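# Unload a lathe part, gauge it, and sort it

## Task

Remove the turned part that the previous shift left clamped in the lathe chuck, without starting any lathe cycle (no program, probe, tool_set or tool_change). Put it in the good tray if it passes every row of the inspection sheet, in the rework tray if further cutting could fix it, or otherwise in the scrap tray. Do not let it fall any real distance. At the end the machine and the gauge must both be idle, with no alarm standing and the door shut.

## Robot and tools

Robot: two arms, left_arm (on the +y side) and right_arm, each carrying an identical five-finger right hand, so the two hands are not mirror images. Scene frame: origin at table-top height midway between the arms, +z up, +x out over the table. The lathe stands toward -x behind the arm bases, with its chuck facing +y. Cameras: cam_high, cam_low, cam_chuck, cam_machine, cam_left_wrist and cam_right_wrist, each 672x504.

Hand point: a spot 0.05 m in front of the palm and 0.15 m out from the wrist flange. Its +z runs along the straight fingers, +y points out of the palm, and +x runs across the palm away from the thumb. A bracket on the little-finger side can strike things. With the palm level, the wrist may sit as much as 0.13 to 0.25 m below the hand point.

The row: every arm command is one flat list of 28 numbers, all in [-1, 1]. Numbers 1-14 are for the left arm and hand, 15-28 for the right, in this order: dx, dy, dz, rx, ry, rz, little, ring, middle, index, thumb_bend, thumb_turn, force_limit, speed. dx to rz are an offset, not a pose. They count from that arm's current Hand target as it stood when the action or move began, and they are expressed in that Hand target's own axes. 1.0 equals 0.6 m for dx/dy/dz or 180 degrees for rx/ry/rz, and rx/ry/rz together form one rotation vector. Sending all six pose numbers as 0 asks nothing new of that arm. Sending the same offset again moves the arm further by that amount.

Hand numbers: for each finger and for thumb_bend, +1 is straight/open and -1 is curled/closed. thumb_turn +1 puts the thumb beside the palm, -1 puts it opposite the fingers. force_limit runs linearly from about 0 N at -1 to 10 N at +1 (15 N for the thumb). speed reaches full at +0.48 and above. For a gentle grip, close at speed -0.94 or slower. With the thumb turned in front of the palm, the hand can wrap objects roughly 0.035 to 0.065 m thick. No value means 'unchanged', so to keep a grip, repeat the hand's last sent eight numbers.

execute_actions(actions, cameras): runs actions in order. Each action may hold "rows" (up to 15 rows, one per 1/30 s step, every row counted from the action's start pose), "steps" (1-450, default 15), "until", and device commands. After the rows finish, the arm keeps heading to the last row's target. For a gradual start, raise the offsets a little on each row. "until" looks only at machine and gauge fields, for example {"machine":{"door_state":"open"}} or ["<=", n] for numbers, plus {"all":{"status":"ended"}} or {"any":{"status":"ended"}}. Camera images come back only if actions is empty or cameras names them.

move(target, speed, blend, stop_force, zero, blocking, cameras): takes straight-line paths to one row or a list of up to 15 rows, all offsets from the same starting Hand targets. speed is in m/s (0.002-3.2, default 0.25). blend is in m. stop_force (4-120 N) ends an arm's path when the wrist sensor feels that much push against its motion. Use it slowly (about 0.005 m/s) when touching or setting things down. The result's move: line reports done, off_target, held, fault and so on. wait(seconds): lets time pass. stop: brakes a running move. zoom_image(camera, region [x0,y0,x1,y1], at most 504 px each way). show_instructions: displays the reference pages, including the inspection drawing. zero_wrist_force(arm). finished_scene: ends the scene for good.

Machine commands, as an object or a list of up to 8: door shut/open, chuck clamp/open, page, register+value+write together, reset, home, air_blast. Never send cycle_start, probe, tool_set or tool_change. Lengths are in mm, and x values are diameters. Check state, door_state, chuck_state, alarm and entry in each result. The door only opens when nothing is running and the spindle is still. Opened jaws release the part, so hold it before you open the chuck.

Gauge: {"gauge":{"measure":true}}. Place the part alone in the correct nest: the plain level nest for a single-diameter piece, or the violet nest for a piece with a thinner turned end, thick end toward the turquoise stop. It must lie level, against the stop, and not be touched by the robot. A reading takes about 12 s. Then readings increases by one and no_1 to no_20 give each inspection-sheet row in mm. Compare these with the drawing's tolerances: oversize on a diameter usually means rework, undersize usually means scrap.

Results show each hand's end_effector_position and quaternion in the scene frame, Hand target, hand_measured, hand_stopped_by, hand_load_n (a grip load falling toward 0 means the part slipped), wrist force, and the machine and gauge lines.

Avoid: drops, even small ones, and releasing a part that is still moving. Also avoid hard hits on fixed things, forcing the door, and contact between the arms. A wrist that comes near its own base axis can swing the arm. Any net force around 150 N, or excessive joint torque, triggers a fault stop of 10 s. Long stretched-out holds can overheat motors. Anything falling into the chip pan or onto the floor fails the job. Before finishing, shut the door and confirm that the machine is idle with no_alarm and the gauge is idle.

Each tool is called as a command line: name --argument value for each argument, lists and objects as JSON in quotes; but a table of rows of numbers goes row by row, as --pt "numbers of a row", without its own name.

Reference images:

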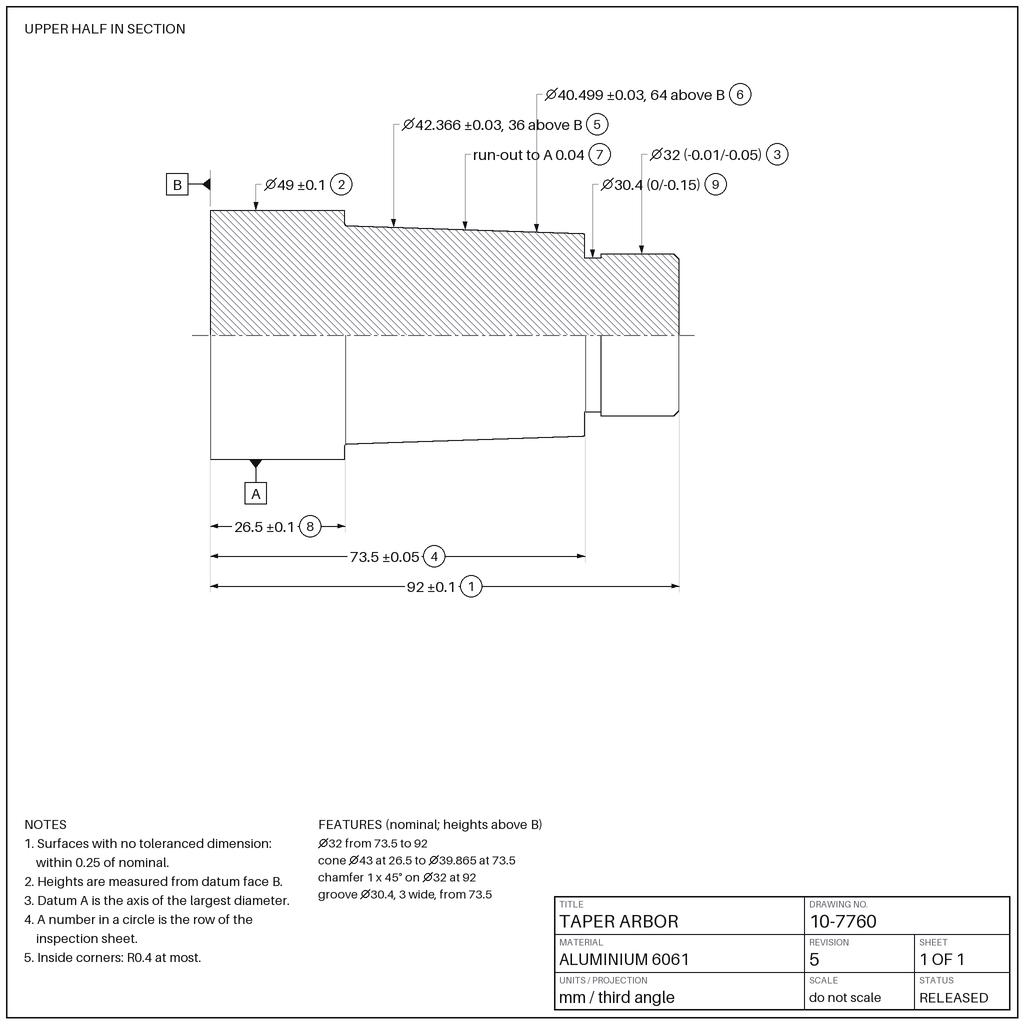

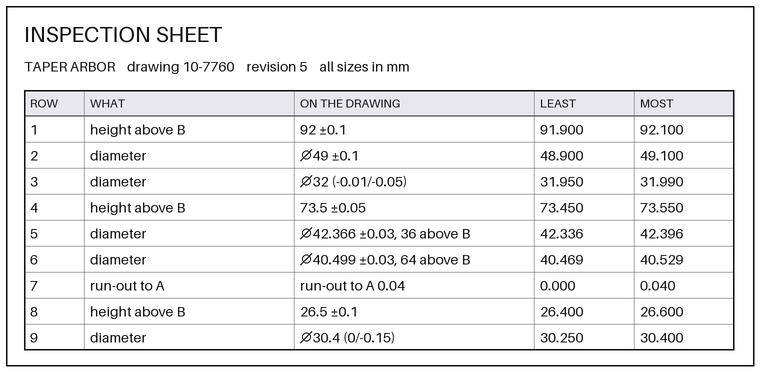

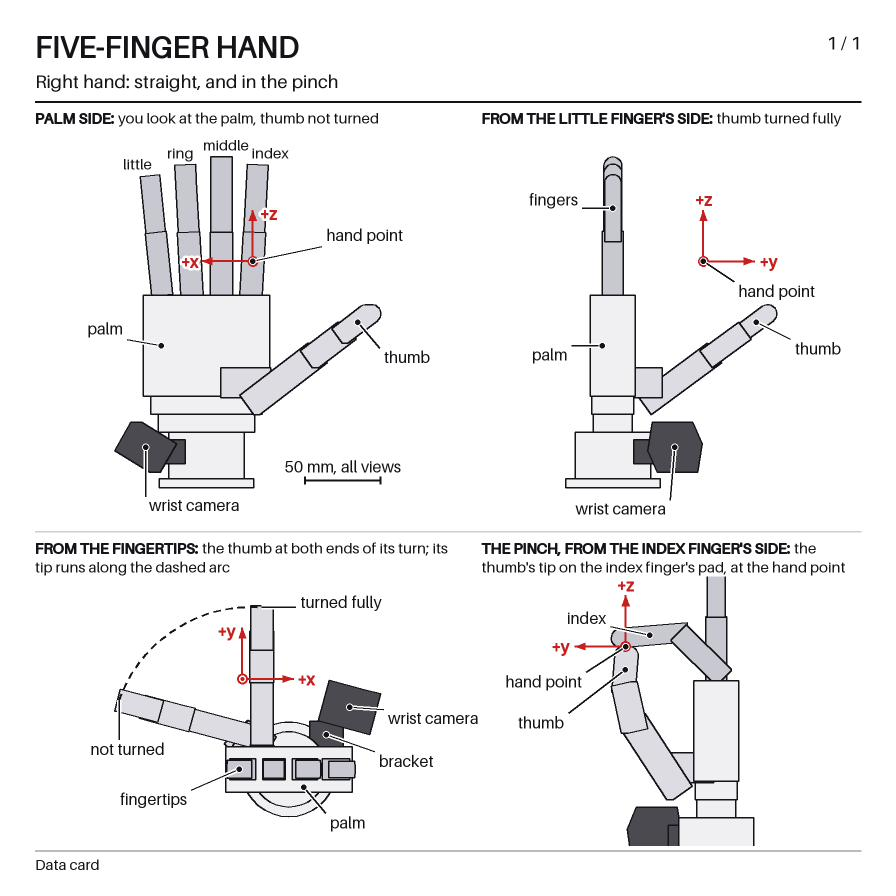

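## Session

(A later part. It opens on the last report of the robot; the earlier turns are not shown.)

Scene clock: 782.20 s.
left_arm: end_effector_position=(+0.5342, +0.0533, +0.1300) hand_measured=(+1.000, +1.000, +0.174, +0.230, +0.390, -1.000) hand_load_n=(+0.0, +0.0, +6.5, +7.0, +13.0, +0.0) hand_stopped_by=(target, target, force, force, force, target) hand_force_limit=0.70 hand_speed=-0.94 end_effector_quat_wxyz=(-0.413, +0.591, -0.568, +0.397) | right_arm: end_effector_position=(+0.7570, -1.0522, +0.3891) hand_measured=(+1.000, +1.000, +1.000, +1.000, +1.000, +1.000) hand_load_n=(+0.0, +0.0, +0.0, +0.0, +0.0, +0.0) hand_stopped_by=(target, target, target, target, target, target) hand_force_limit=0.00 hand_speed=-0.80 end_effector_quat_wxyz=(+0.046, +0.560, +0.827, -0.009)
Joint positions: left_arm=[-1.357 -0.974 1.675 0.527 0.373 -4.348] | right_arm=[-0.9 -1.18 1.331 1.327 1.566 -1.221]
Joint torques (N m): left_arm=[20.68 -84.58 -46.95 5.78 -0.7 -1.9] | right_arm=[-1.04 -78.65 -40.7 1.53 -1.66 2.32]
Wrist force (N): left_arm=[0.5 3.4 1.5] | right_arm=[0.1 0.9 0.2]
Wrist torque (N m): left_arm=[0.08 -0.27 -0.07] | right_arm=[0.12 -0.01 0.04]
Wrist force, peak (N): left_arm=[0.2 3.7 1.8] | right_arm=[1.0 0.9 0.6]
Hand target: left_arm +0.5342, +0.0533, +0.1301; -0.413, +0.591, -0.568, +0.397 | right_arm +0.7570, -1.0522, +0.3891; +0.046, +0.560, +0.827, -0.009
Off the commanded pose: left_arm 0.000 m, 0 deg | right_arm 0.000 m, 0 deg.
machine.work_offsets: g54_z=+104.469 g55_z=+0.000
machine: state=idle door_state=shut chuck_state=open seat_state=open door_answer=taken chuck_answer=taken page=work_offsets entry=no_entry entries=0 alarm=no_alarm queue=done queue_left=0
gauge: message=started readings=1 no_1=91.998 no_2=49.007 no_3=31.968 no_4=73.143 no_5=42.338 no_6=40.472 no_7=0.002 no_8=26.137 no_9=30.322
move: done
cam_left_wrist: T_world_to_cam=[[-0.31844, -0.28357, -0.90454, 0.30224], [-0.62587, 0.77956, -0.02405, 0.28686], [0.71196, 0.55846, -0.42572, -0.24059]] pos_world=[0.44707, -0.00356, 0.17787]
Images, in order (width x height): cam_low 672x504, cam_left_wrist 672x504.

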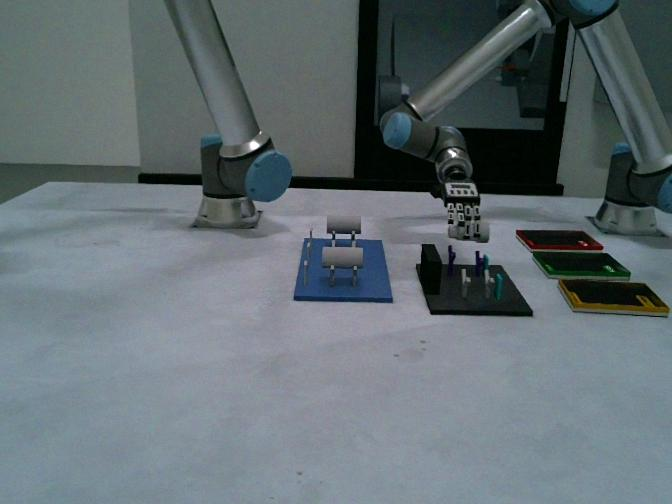

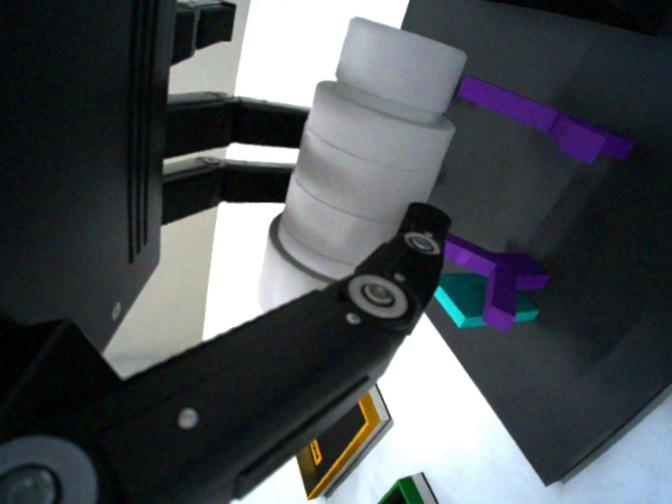

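move --target '[-0.55,0.0847,-0.476,-0.1424,-0.1004,-0.0278,1,1,-0.31,-0.31,-0.36,-1,0.7,-0.94,0,0,0,0,0,0,1,1,1,1,1,1,0,-0.8]' --speed 0.2 --cameras '["cam_left_wrist","cam_low","cam_high"]'

zoom_image --camera "cam_low" --region '[490, 180, 672, 320]'

zoom_image --camera "cam_high" --region '[390, 70, 510, 190]'

Scene clock: 789.70 s.
left_arm: end_effector_position=(+0.2361, +0.3720, +0.1804) hand_measured=(+1.000, +1.000, +0.174, +0.230, +0.390, -1.000) hand_load_n=(+0.0, +0.0, +7.0, +7.5, +12.5, +0.0) hand_stopped_by=(target, target, force, force, force, target) hand_force_limit=0.70 hand_speed=-0.94 end_effector_quat_wxyz=(-0.338, +0.746, -0.545, +0.183) | right_arm: end_effector_position=(+0.7570, -1.0522, +0.3891) hand_measured=(+1.000, +1.000, +1.000, +1.000, +1.000, +1.000) hand_load_n=(+0.0, +0.0, +0.0, +0.0, +0.0, +0.0) hand_stopped_by=(target, target, target, target, target, target) hand_force_limit=0.00 hand_speed=-0.80 end_effector_quat_wxyz=(+0.046, +0.560, +0.827, -0.009)
Joint positions: left_arm=[-1.746 -1.437 2.324 1.239 0.979 -5.415] | right_arm=[-0.9 -1.18 1.331 1.327 1.566 -1.221]
Joint torques (N m): left_arm=[-19.37 -40.57 -14.22 6.65 0.73 -2.88] | right_arm=[-1.38 -76.87 -40.04 1.33 -1.38 2.25]
Wrist force (N): left_arm=[0.6 2.2 2.3] | right_arm=[-0.3 0.7 0.6]
Wrist torque (N m): left_arm=[0.04 -0.17 0.04] | right_arm=[0.08 0.03 0.01]
Wrist force, peak (N): left_arm=[1.8 4.2 2.0] | right_arm=[0.4 0.6 1.4]
Hand target: left_arm +0.2360, +0.3721, +0.1804; -0.338, +0.746, -0.545, +0.183 | right_arm +0.7570, -1.0522, +0.3891; +0.046, +0.560, +0.827, -0.009
Off the commanded pose: left_arm 0.000 m, 0 deg | right_arm 0.000 m, 0 deg.
machine.work_offsets: g54_z=+104.469 g55_z=+0.000
machine: state=idle door_state=shut chuck_state=open seat_state=open door_answer=taken chuck_answer=taken page=work_offsets entry=no_entry entries=0 alarm=no_alarm queue=done queue_left=0
gauge: message=started readings=1 no_1=91.998 no_2=49.007 no_3=31.968 no_4=73.143 no_5=42.338 no_6=40.472 no_7=0.002 no_8=26.137 no_9=30.322
move: done
cam_left_wrist: T_world_to_cam=[[-0.56965, -0.42476, -0.70362, 0.41892], [-0.78236, 0.54253, 0.30588, -0.0813], [0.25181, 0.72473, -0.64137, -0.0992]] pos_world=[0.20001, 0.29394, 0.256]
Images, in order (width x height): cam_high 672x504, cam_low 672x504, cam_left_wrist 672x504.

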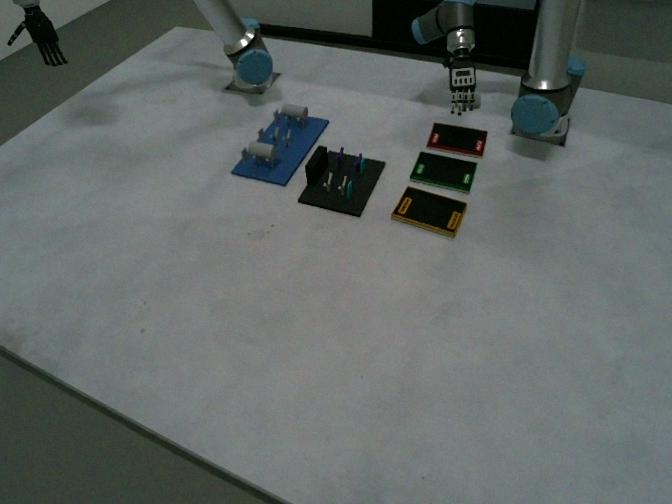

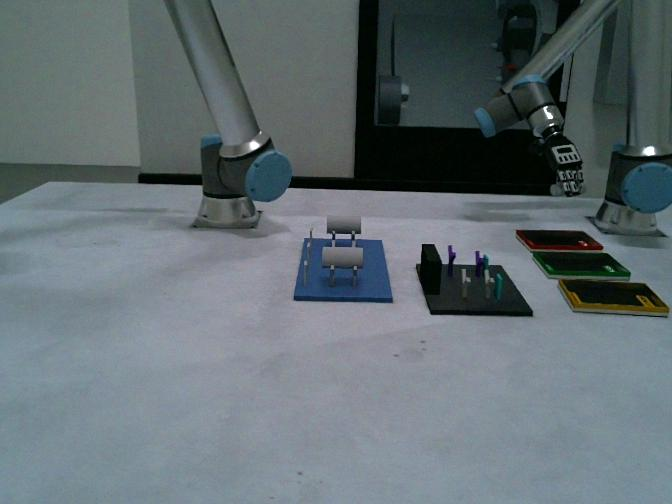

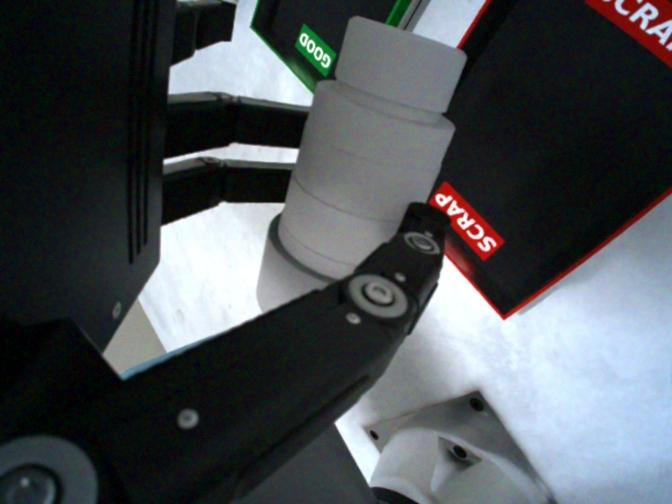

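Scaled by 2.769 from the camera's image (finer frame: 960x720).

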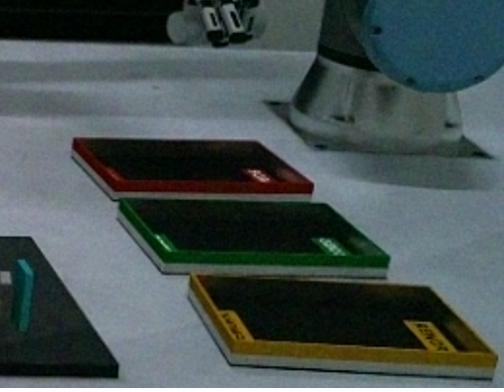

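Scaled by 4.200 from the camera's image (finer frame: 960x720).

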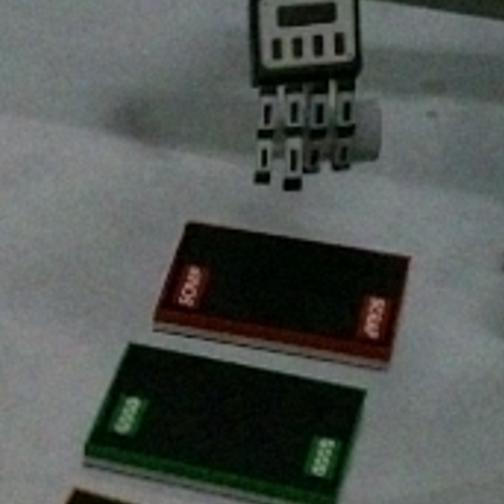

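move --target '[0.0163,0.1315,0.1278,0.0556,0,0,1,1,-0.31,-0.31,-0.36,-1,0.7,-0.94,0,0,0,0,0,0,1,1,1,1,1,1,0,-0.8]' --speed 0.12 --cameras '["cam_left_wrist","cam_low"]'

zoom_image --camera "cam_low" --region '[490, 180, 672, 320]'

Scene clock: 819.20 s.
left_arm: end_effector_position=(+0.2341, +0.3722, +0.0701) hand_measured=(+1.000, +1.000, +0.174, +0.230, +0.390, -1.000) hand_load_n=(+0.0, +0.0, +7.5, +7.0, +12.5, +0.0) hand_stopped_by=(target, target, force, force, force, target) hand_force_limit=0.70 hand_speed=-0.94 end_effector_quat_wxyz=(-0.402, +0.713, -0.527, +0.229) | right_arm: end_effector_position=(+0.7570, -1.0522, +0.3891) hand_measured=(+1.000, +1.000, +1.000, +1.000, +1.000, +1.000) hand_load_n=(+0.0, +0.0, +0.0, +0.0, +0.0, +0.0) hand_stopped_by=(target, target, target, target, target, target) hand_force_limit=0.00 hand_speed=-0.80 end_effector_quat_wxyz=(+0.046, +0.560, +0.827, -0.009)
Joint positions: left_arm=[-1.847 -1.123 2.402 1.059 0.918 -5.604] | right_arm=[-0.9 -1.18 1.331 1.327 1.566 -1.221]
Joint torques (N m): left_arm=[-18.25 -27.59 4.1 2.69 -4.27 -2.23] | right_arm=[-0.49 -78.24 -40.67 1.36 -1.48 2.33]
Wrist force (N): left_arm=[0.6 3.0 1.5] | right_arm=[-0.4 0.6 0.2]
Wrist torque (N m): left_arm=[0.06 -0.11 0.01] | right_arm=[0.07 0.06 0.00]
Wrist force, peak (N): left_arm=[1.0 3.7 2.1] | right_arm=[0.3 1.0 1.2]
Hand target: left_arm +0.2341, +0.3722, +0.0700; -0.402, +0.713, -0.527, +0.229 | right_arm +0.7570, -1.0522, +0.3891; +0.046, +0.560, +0.827, -0.009
Off the commanded pose: left_arm 0.000 m, 0 deg | right_arm 0.000 m, 0 deg.
machine.work_offsets: g54_z=+104.469 g55_z=+0.000
machine: state=idle door_state=shut chuck_state=open seat_state=open door_answer=taken chuck_answer=taken page=work_offsets entry=no_entry entries=0 alarm=no_alarm queue=done queue_left=0
gauge: message=started readings=1 no_1=91.998 no_2=49.007 no_3=31.968 no_4=73.143 no_5=42.338 no_6=40.472 no_7=0.002 no_8=26.137 no_9=30.322
move: done
cam_left_wrist: T_world_to_cam=[[-0.45238, -0.37118, -0.81091, 0.30033], [-0.8153, 0.54063, 0.20737, -0.0339], [0.36143, 0.75495, -0.54719, -0.21314]] pos_world=[0.18526, 0.29071, 0.13394]
Images, in order (width x height): cam_low 672x504, cam_left_wrist 672x504.

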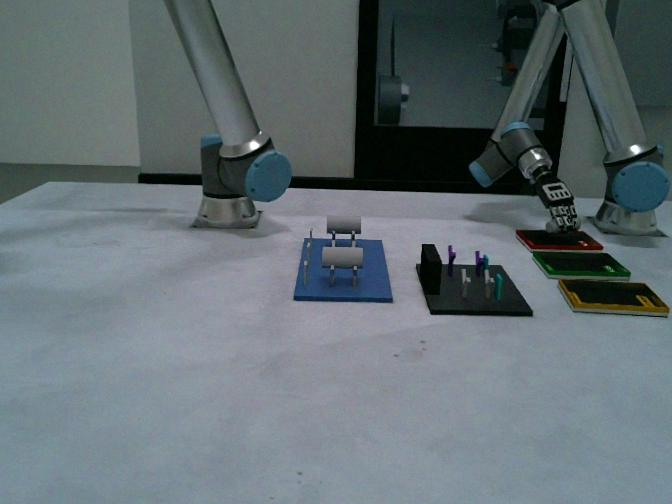

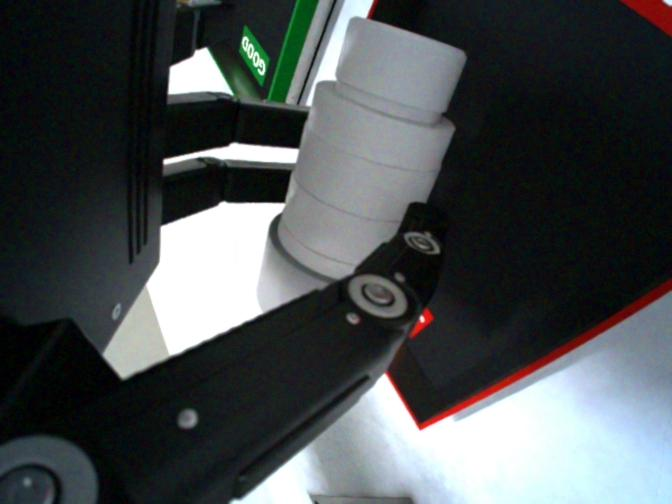

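Scaled by 2.769 from the camera's image (finer frame: 960x720).

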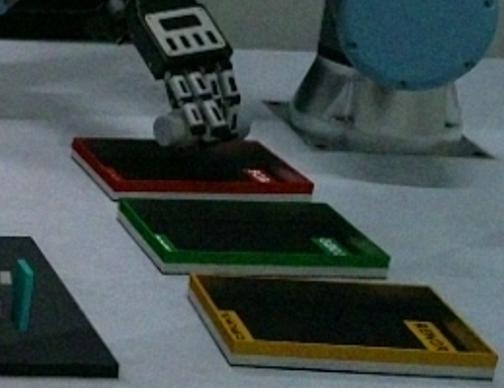

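move --target '[0.0072,0.0611,0.0428,0,0,0,1,1,-0.31,-0.31,-0.36,-1,0.7,-0.94,0,0,0,0,0,0,1,1,1,1,1,1,0,-0.8]' --speed 0.015 --stop_force 4 --cameras '["cam_left_wrist","cam_low"]'

zoom_image --camera "cam_low" --region '[510, 190, 610, 260]'

Scene clock: 829.00 s.
left_arm: end_effector_position=(+0.2340, +0.3722, +0.0320) hand_measured=(+1.000, +1.000, +0.174, +0.230, +0.390, -1.000) hand_load_n=(+0.0, -0.5, +7.5, +8.0, +12.0, +0.0) hand_stopped_by=(target, target, force, force, force, target) hand_force_limit=0.70 hand_speed=-0.94 end_effector_quat_wxyz=(-0.402, +0.713, -0.527, +0.229) | right_arm: end_effector_position=(+0.7570, -1.0522, +0.3891) hand_measured=(+1.000, +1.000, +1.000, +1.000, +1.000, +1.000) hand_load_n=(+0.0, +0.0, +0.0, +0.0, +0.0, +0.0) hand_stopped_by=(target, target, target, target, target, target) hand_force_limit=0.00 hand_speed=-0.80 end_effector_quat_wxyz=(+0.046, +0.560, +0.827, -0.009)
Joint positions: left_arm=[-1.847 -1.034 2.4 0.972 0.918 -5.604] | right_arm=[-0.9 -1.18 1.331 1.327 1.566 -1.221]
Joint torques (N m): left_arm=[-13.45 -54.27 -1.85 5.48 0.53 -2.36] | right_arm=[-1.51 -77.06 -40.42 1.79 -1.37 2.07]
Wrist force (N): left_arm=[0.5 -0.8 -0.9] | right_arm=[0.4 0.9 0.8]
Wrist torque (N m): left_arm=[0.06 -0.19 -0.02] | right_arm=[0.08 -0.08 0.06]
Wrist force, peak (N): left_arm=[0.0 -4.1 -3.4] | right_arm=[0.5 1.0 1.1]
Hand target: left_arm +0.2340, +0.3722, +0.0320; -0.402, +0.713, -0.527, +0.229 (not the last commanded pose) | right_arm +0.7570, -1.0522, +0.3891; +0.046, +0.560, +0.827, -0.009
Off the commanded pose: left_arm 0.007 m, 0 deg | right_arm 0.000 m, 0 deg.
machine.work_offsets: g54_z=+104.469 g55_z=+0.000
machine: state=idle door_state=shut chuck_state=open seat_state=open door_answer=taken chuck_answer=taken page=work_offsets entry=no_entry entries=0 alarm=no_alarm queue=done queue_left=0
gauge: message=started readings=1 no_1=91.998 no_2=49.007 no_3=31.968 no_4=73.143 no_5=42.338 no_6=40.472 no_7=0.002 no_8=26.137 no_9=30.322
move: contact (left_arm)
cam_left_wrist: T_world_to_cam=[[-0.45228, -0.37116, -0.81098, 0.26941], [-0.81535, 0.54058, 0.20731, -0.02602], [0.36145, 0.75499, -0.54712, -0.23385]] pos_world=[0.18516, 0.29061, 0.09594]
Images, in order (width x height): cam_low 672x504, cam_left_wrist 672x504.

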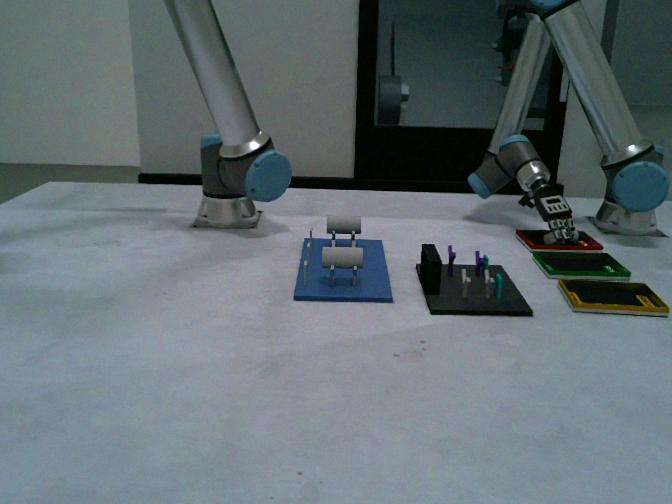

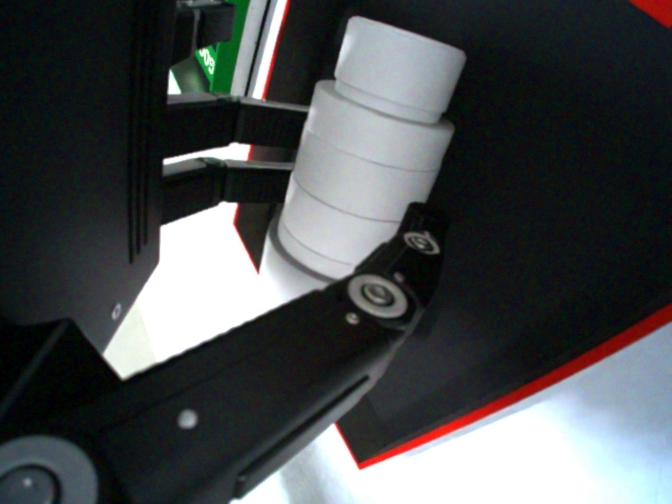

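Scaled by 5.040 from the camera's image (finer frame: 960x720).

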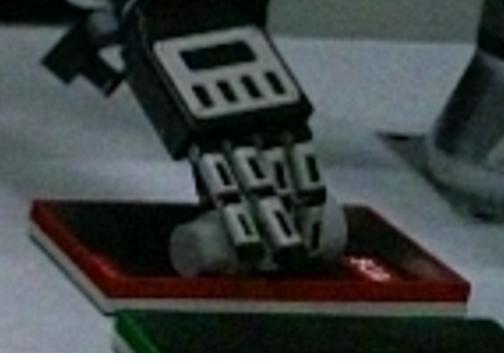

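execute_actions --actions '[{"rows":[[0,0,0,0,0,0,1,1,0.30,0.34,0.5,-1,0.7,-0.88,0,0,0,0,0,0,1,1,1,1,1,1,0,-0.8]],"steps":75},{"rows":[[0,0,0,0,0,0,1,1,1,1,1,-1,0.2,-0.4,0,0,0,0,0,0,1,1,1,1,1,1,0,-0.8]],"steps":50}]' --cameras '["cam_left_wrist","cam_low"]'

zoom_image --camera "cam_low" --region '[510, 190, 610, 260]'

Scene clock: 843.00 s.
left_arm: end_effector_position=(+0.2340, +0.3722, +0.0320) hand_measured=(+1.000, +1.000, +1.000, +1.000, +1.000, -1.000) hand_load_n=(+0.0, +0.0, +0.0, +0.0, +0.0, +0.0) hand_stopped_by=(target, target, target, target, target, target) hand_force_limit=0.20 hand_speed=-0.40 end_effector_quat_wxyz=(-0.402, +0.713, -0.527, +0.229) | right_arm: end_effector_position=(+0.7570, -1.0522, +0.3891) hand_measured=(+1.000, +1.000, +1.000, +1.000, +1.000, +1.000) hand_load_n=(-0.5, +0.0, +0.0, +0.0, +0.0, +0.0) hand_stopped_by=(target, target, target, target, target, target) hand_force_limit=0.00 hand_speed=-0.80 end_effector_quat_wxyz=(+0.046, +0.560, +0.827, -0.009)
Joint positions: left_arm=[-1.847 -1.034 2.4 0.972 0.918 -5.604] | right_arm=[-0.9 -1.18 1.331 1.327 1.566 -1.221]
Joint torques (N m): left_arm=[14.21 -53.88 4.27 4.73 -1.08 -1.01] | right_arm=[-0.72 -75.2 -40.45 1.37 -1.43 2.16]
Wrist force (N): left_arm=[0.4 -0.2 -0.4] | right_arm=[0.7 0.5 0.9]
Wrist torque (N m): left_arm=[0.02 -0.18 -0.01] | right_arm=[0.03 -0.12 0.06]
Wrist force, peak (N): left_arm=[-0.5 1.5 -4.7] | right_arm=[0.6 1.0 1.3]
Hand target: left_arm +0.2340, +0.3722, +0.0320; -0.402, +0.713, -0.527, +0.229 | right_arm +0.7570, -1.0522, +0.3891; +0.046, +0.560, +0.827, -0.009
Off the commanded pose: left_arm 0.000 m, 0 deg | right_arm 0.000 m, 0 deg.
machine.work_offsets: g54_z=+104.469 g55_z=+0.000
machine: state=idle door_state=shut chuck_state=open seat_state=open door_answer=taken chuck_answer=taken page=work_offsets entry=no_entry entries=0 alarm=no_alarm queue=done queue_left=0
gauge: message=started readings=1 no_1=91.998 no_2=49.007 no_3=31.968 no_4=73.143 no_5=42.338 no_6=40.472 no_7=0.002 no_8=26.137 no_9=30.322
cam_left_wrist: T_world_to_cam=[[-0.45225, -0.3711, -0.81102, 0.26943], [-0.81536, 0.54056, 0.20733, -0.02607], [0.36147, 0.75503, -0.54705, -0.23394]] pos_world=[0.18516, 0.29071, 0.09594]
Images, in order (width x height): cam_low 672x504, cam_left_wrist 672x504.

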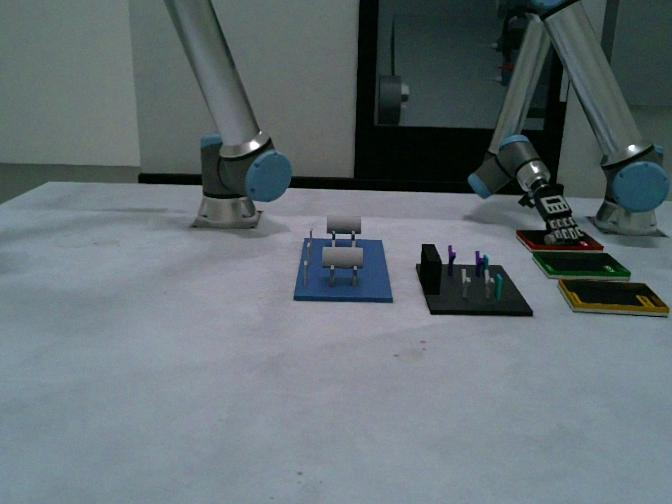

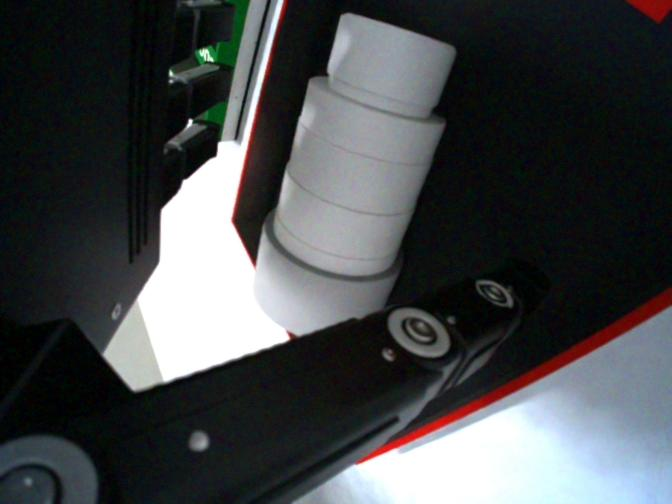

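Scaled by 5.040 from the camera's image (finer frame: 960x720).

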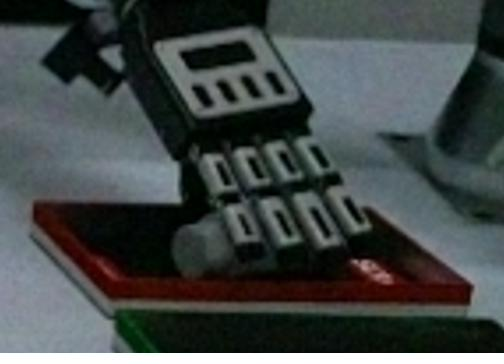

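move --target '[-0.024,-0.2038,-0.1428,0,0,0,1,1,1,1,1,-1,0.2,-0.4,0,0,0,0,0,0,1,1,1,1,1,1,0,-0.8]' --speed '[0.1]' --cameras '["cam_left_wrist","cam_low","cam_high"]'

zoom_image --camera "cam_low" --region '[490, 180, 672, 320]'

zoom_image --camera "cam_high" --region '[390, 70, 510, 190]'

Scene clock: 850.50 s.
left_arm: end_effector_position=(+0.2342, +0.3723, +0.1820) hand_measured=(+1.000, +1.000, +1.000, +1.000, +1.000, -1.000) hand_load_n=(+0.0, +0.0, +0.0, +0.0, +0.0, +0.0) hand_stopped_by=(target, target, target, target, target, target) hand_force_limit=0.20 hand_speed=-0.40 end_effector_quat_wxyz=(-0.402, +0.713, -0.527, +0.229) | right_arm: end_effector_position=(+0.7570, -1.0522, +0.3891) hand_measured=(+1.000, +1.000, +1.000, +1.000, +1.000, +1.000) hand_load_n=(+0.0, +0.0, +0.0, +0.0, +0.0, +0.0) hand_stopped_by=(target, target, target, target, target, target) hand_force_limit=0.00 hand_speed=-0.80 end_effector_quat_wxyz=(+0.046, +0.560, +0.827, -0.009)
Joint positions: left_arm=[-1.847 -1.367 2.374 1.331 0.918 -5.604] | right_arm=[-0.9 -1.18 1.331 1.327 1.566 -1.221]
Joint torques (N m): left_arm=[-21.7 -38.41 -34.09 5.78 1.36 -2.78] | right_arm=[-0.7 -77.74 -40.31 1.41 -1.35 2.11]
Wrist force (N): left_arm=[0.8 -0.3 -0.1] | right_arm=[0.2 0.3 0.4]
Wrist torque (N m): left_arm=[-0.01 -0.26 -0.03] | right_arm=[0.03 -0.04 0.02]
Wrist force, peak (N): left_arm=[0.9 -0.3 -0.6] | right_arm=[0.2 1.0 1.1]
Hand target: left_arm +0.2342, +0.3723, +0.1820; -0.402, +0.713, -0.527, +0.229 | right_arm +0.7570, -1.0522, +0.3891; +0.046, +0.560, +0.827, -0.009
Off the commanded pose: left_arm 0.000 m, 0 deg | right_arm 0.000 m, 0 deg.
machine.work_offsets: g54_z=+104.469 g55_z=+0.000
machine: state=idle door_state=shut chuck_state=open seat_state=open door_answer=taken chuck_answer=taken page=work_offsets entry=no_entry entries=0 alarm=no_alarm queue=done queue_left=0
gauge: message=started readings=1 no_1=91.998 no_2=49.007 no_3=31.968 no_4=73.143 no_5=42.338 no_6=40.472 no_7=0.002 no_8=26.137 no_9=30.322
move: done
cam_left_wrist: T_world_to_cam=[[-0.45225, -0.3711, -0.81102, 0.39113], [-0.81536, 0.54056, 0.20733, -0.05704], [0.36147, 0.75503, -0.54705, -0.15209]] pos_world=[0.18536, 0.29081, 0.24584]
Images, in order (width x height): cam_high 672x504, cam_low 672x504, cam_left_wrist 672x504.

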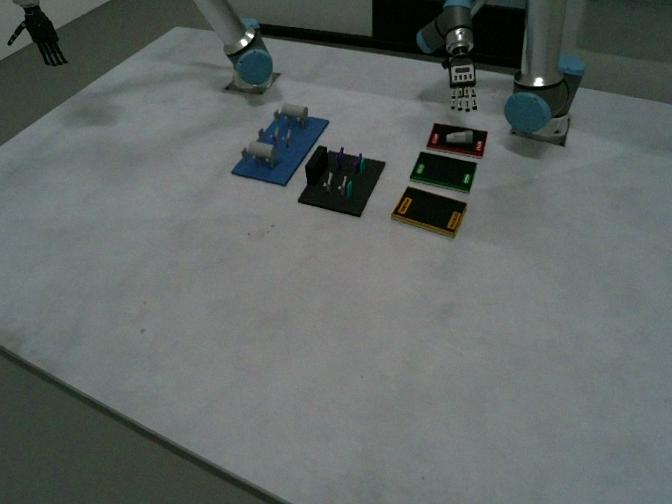

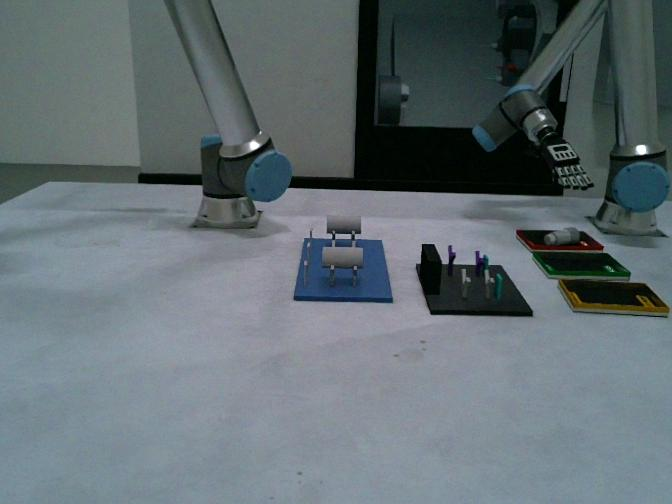

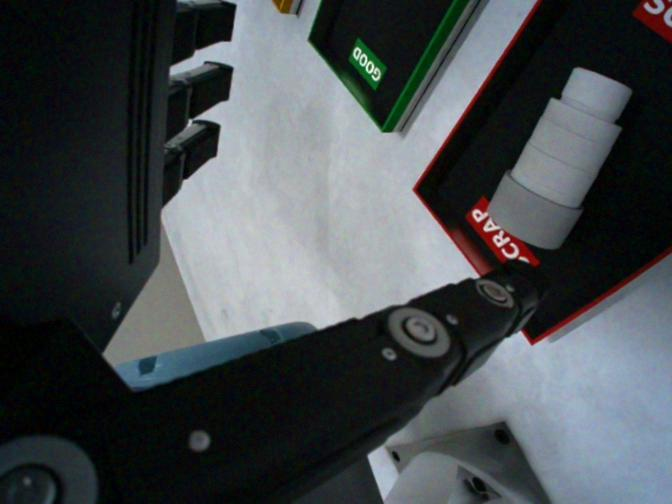

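Scaled by 2.769 from the camera's image (finer frame: 960x720).

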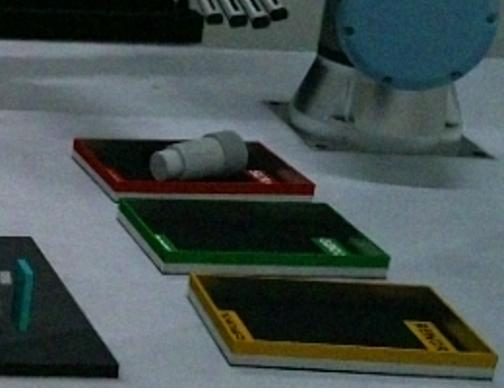

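Scaled by 4.200 from the camera's image (finer frame: 960x720).

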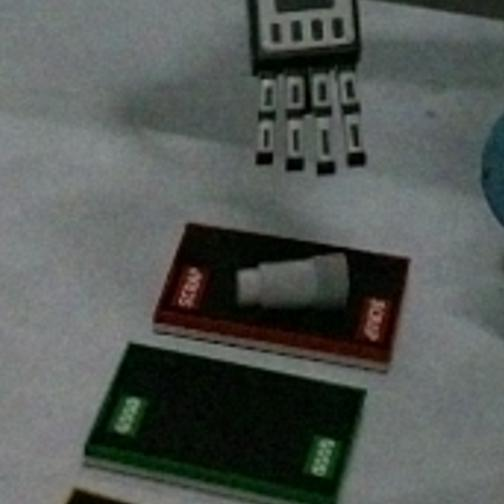

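finished_scene

The scene is finished: the task was done.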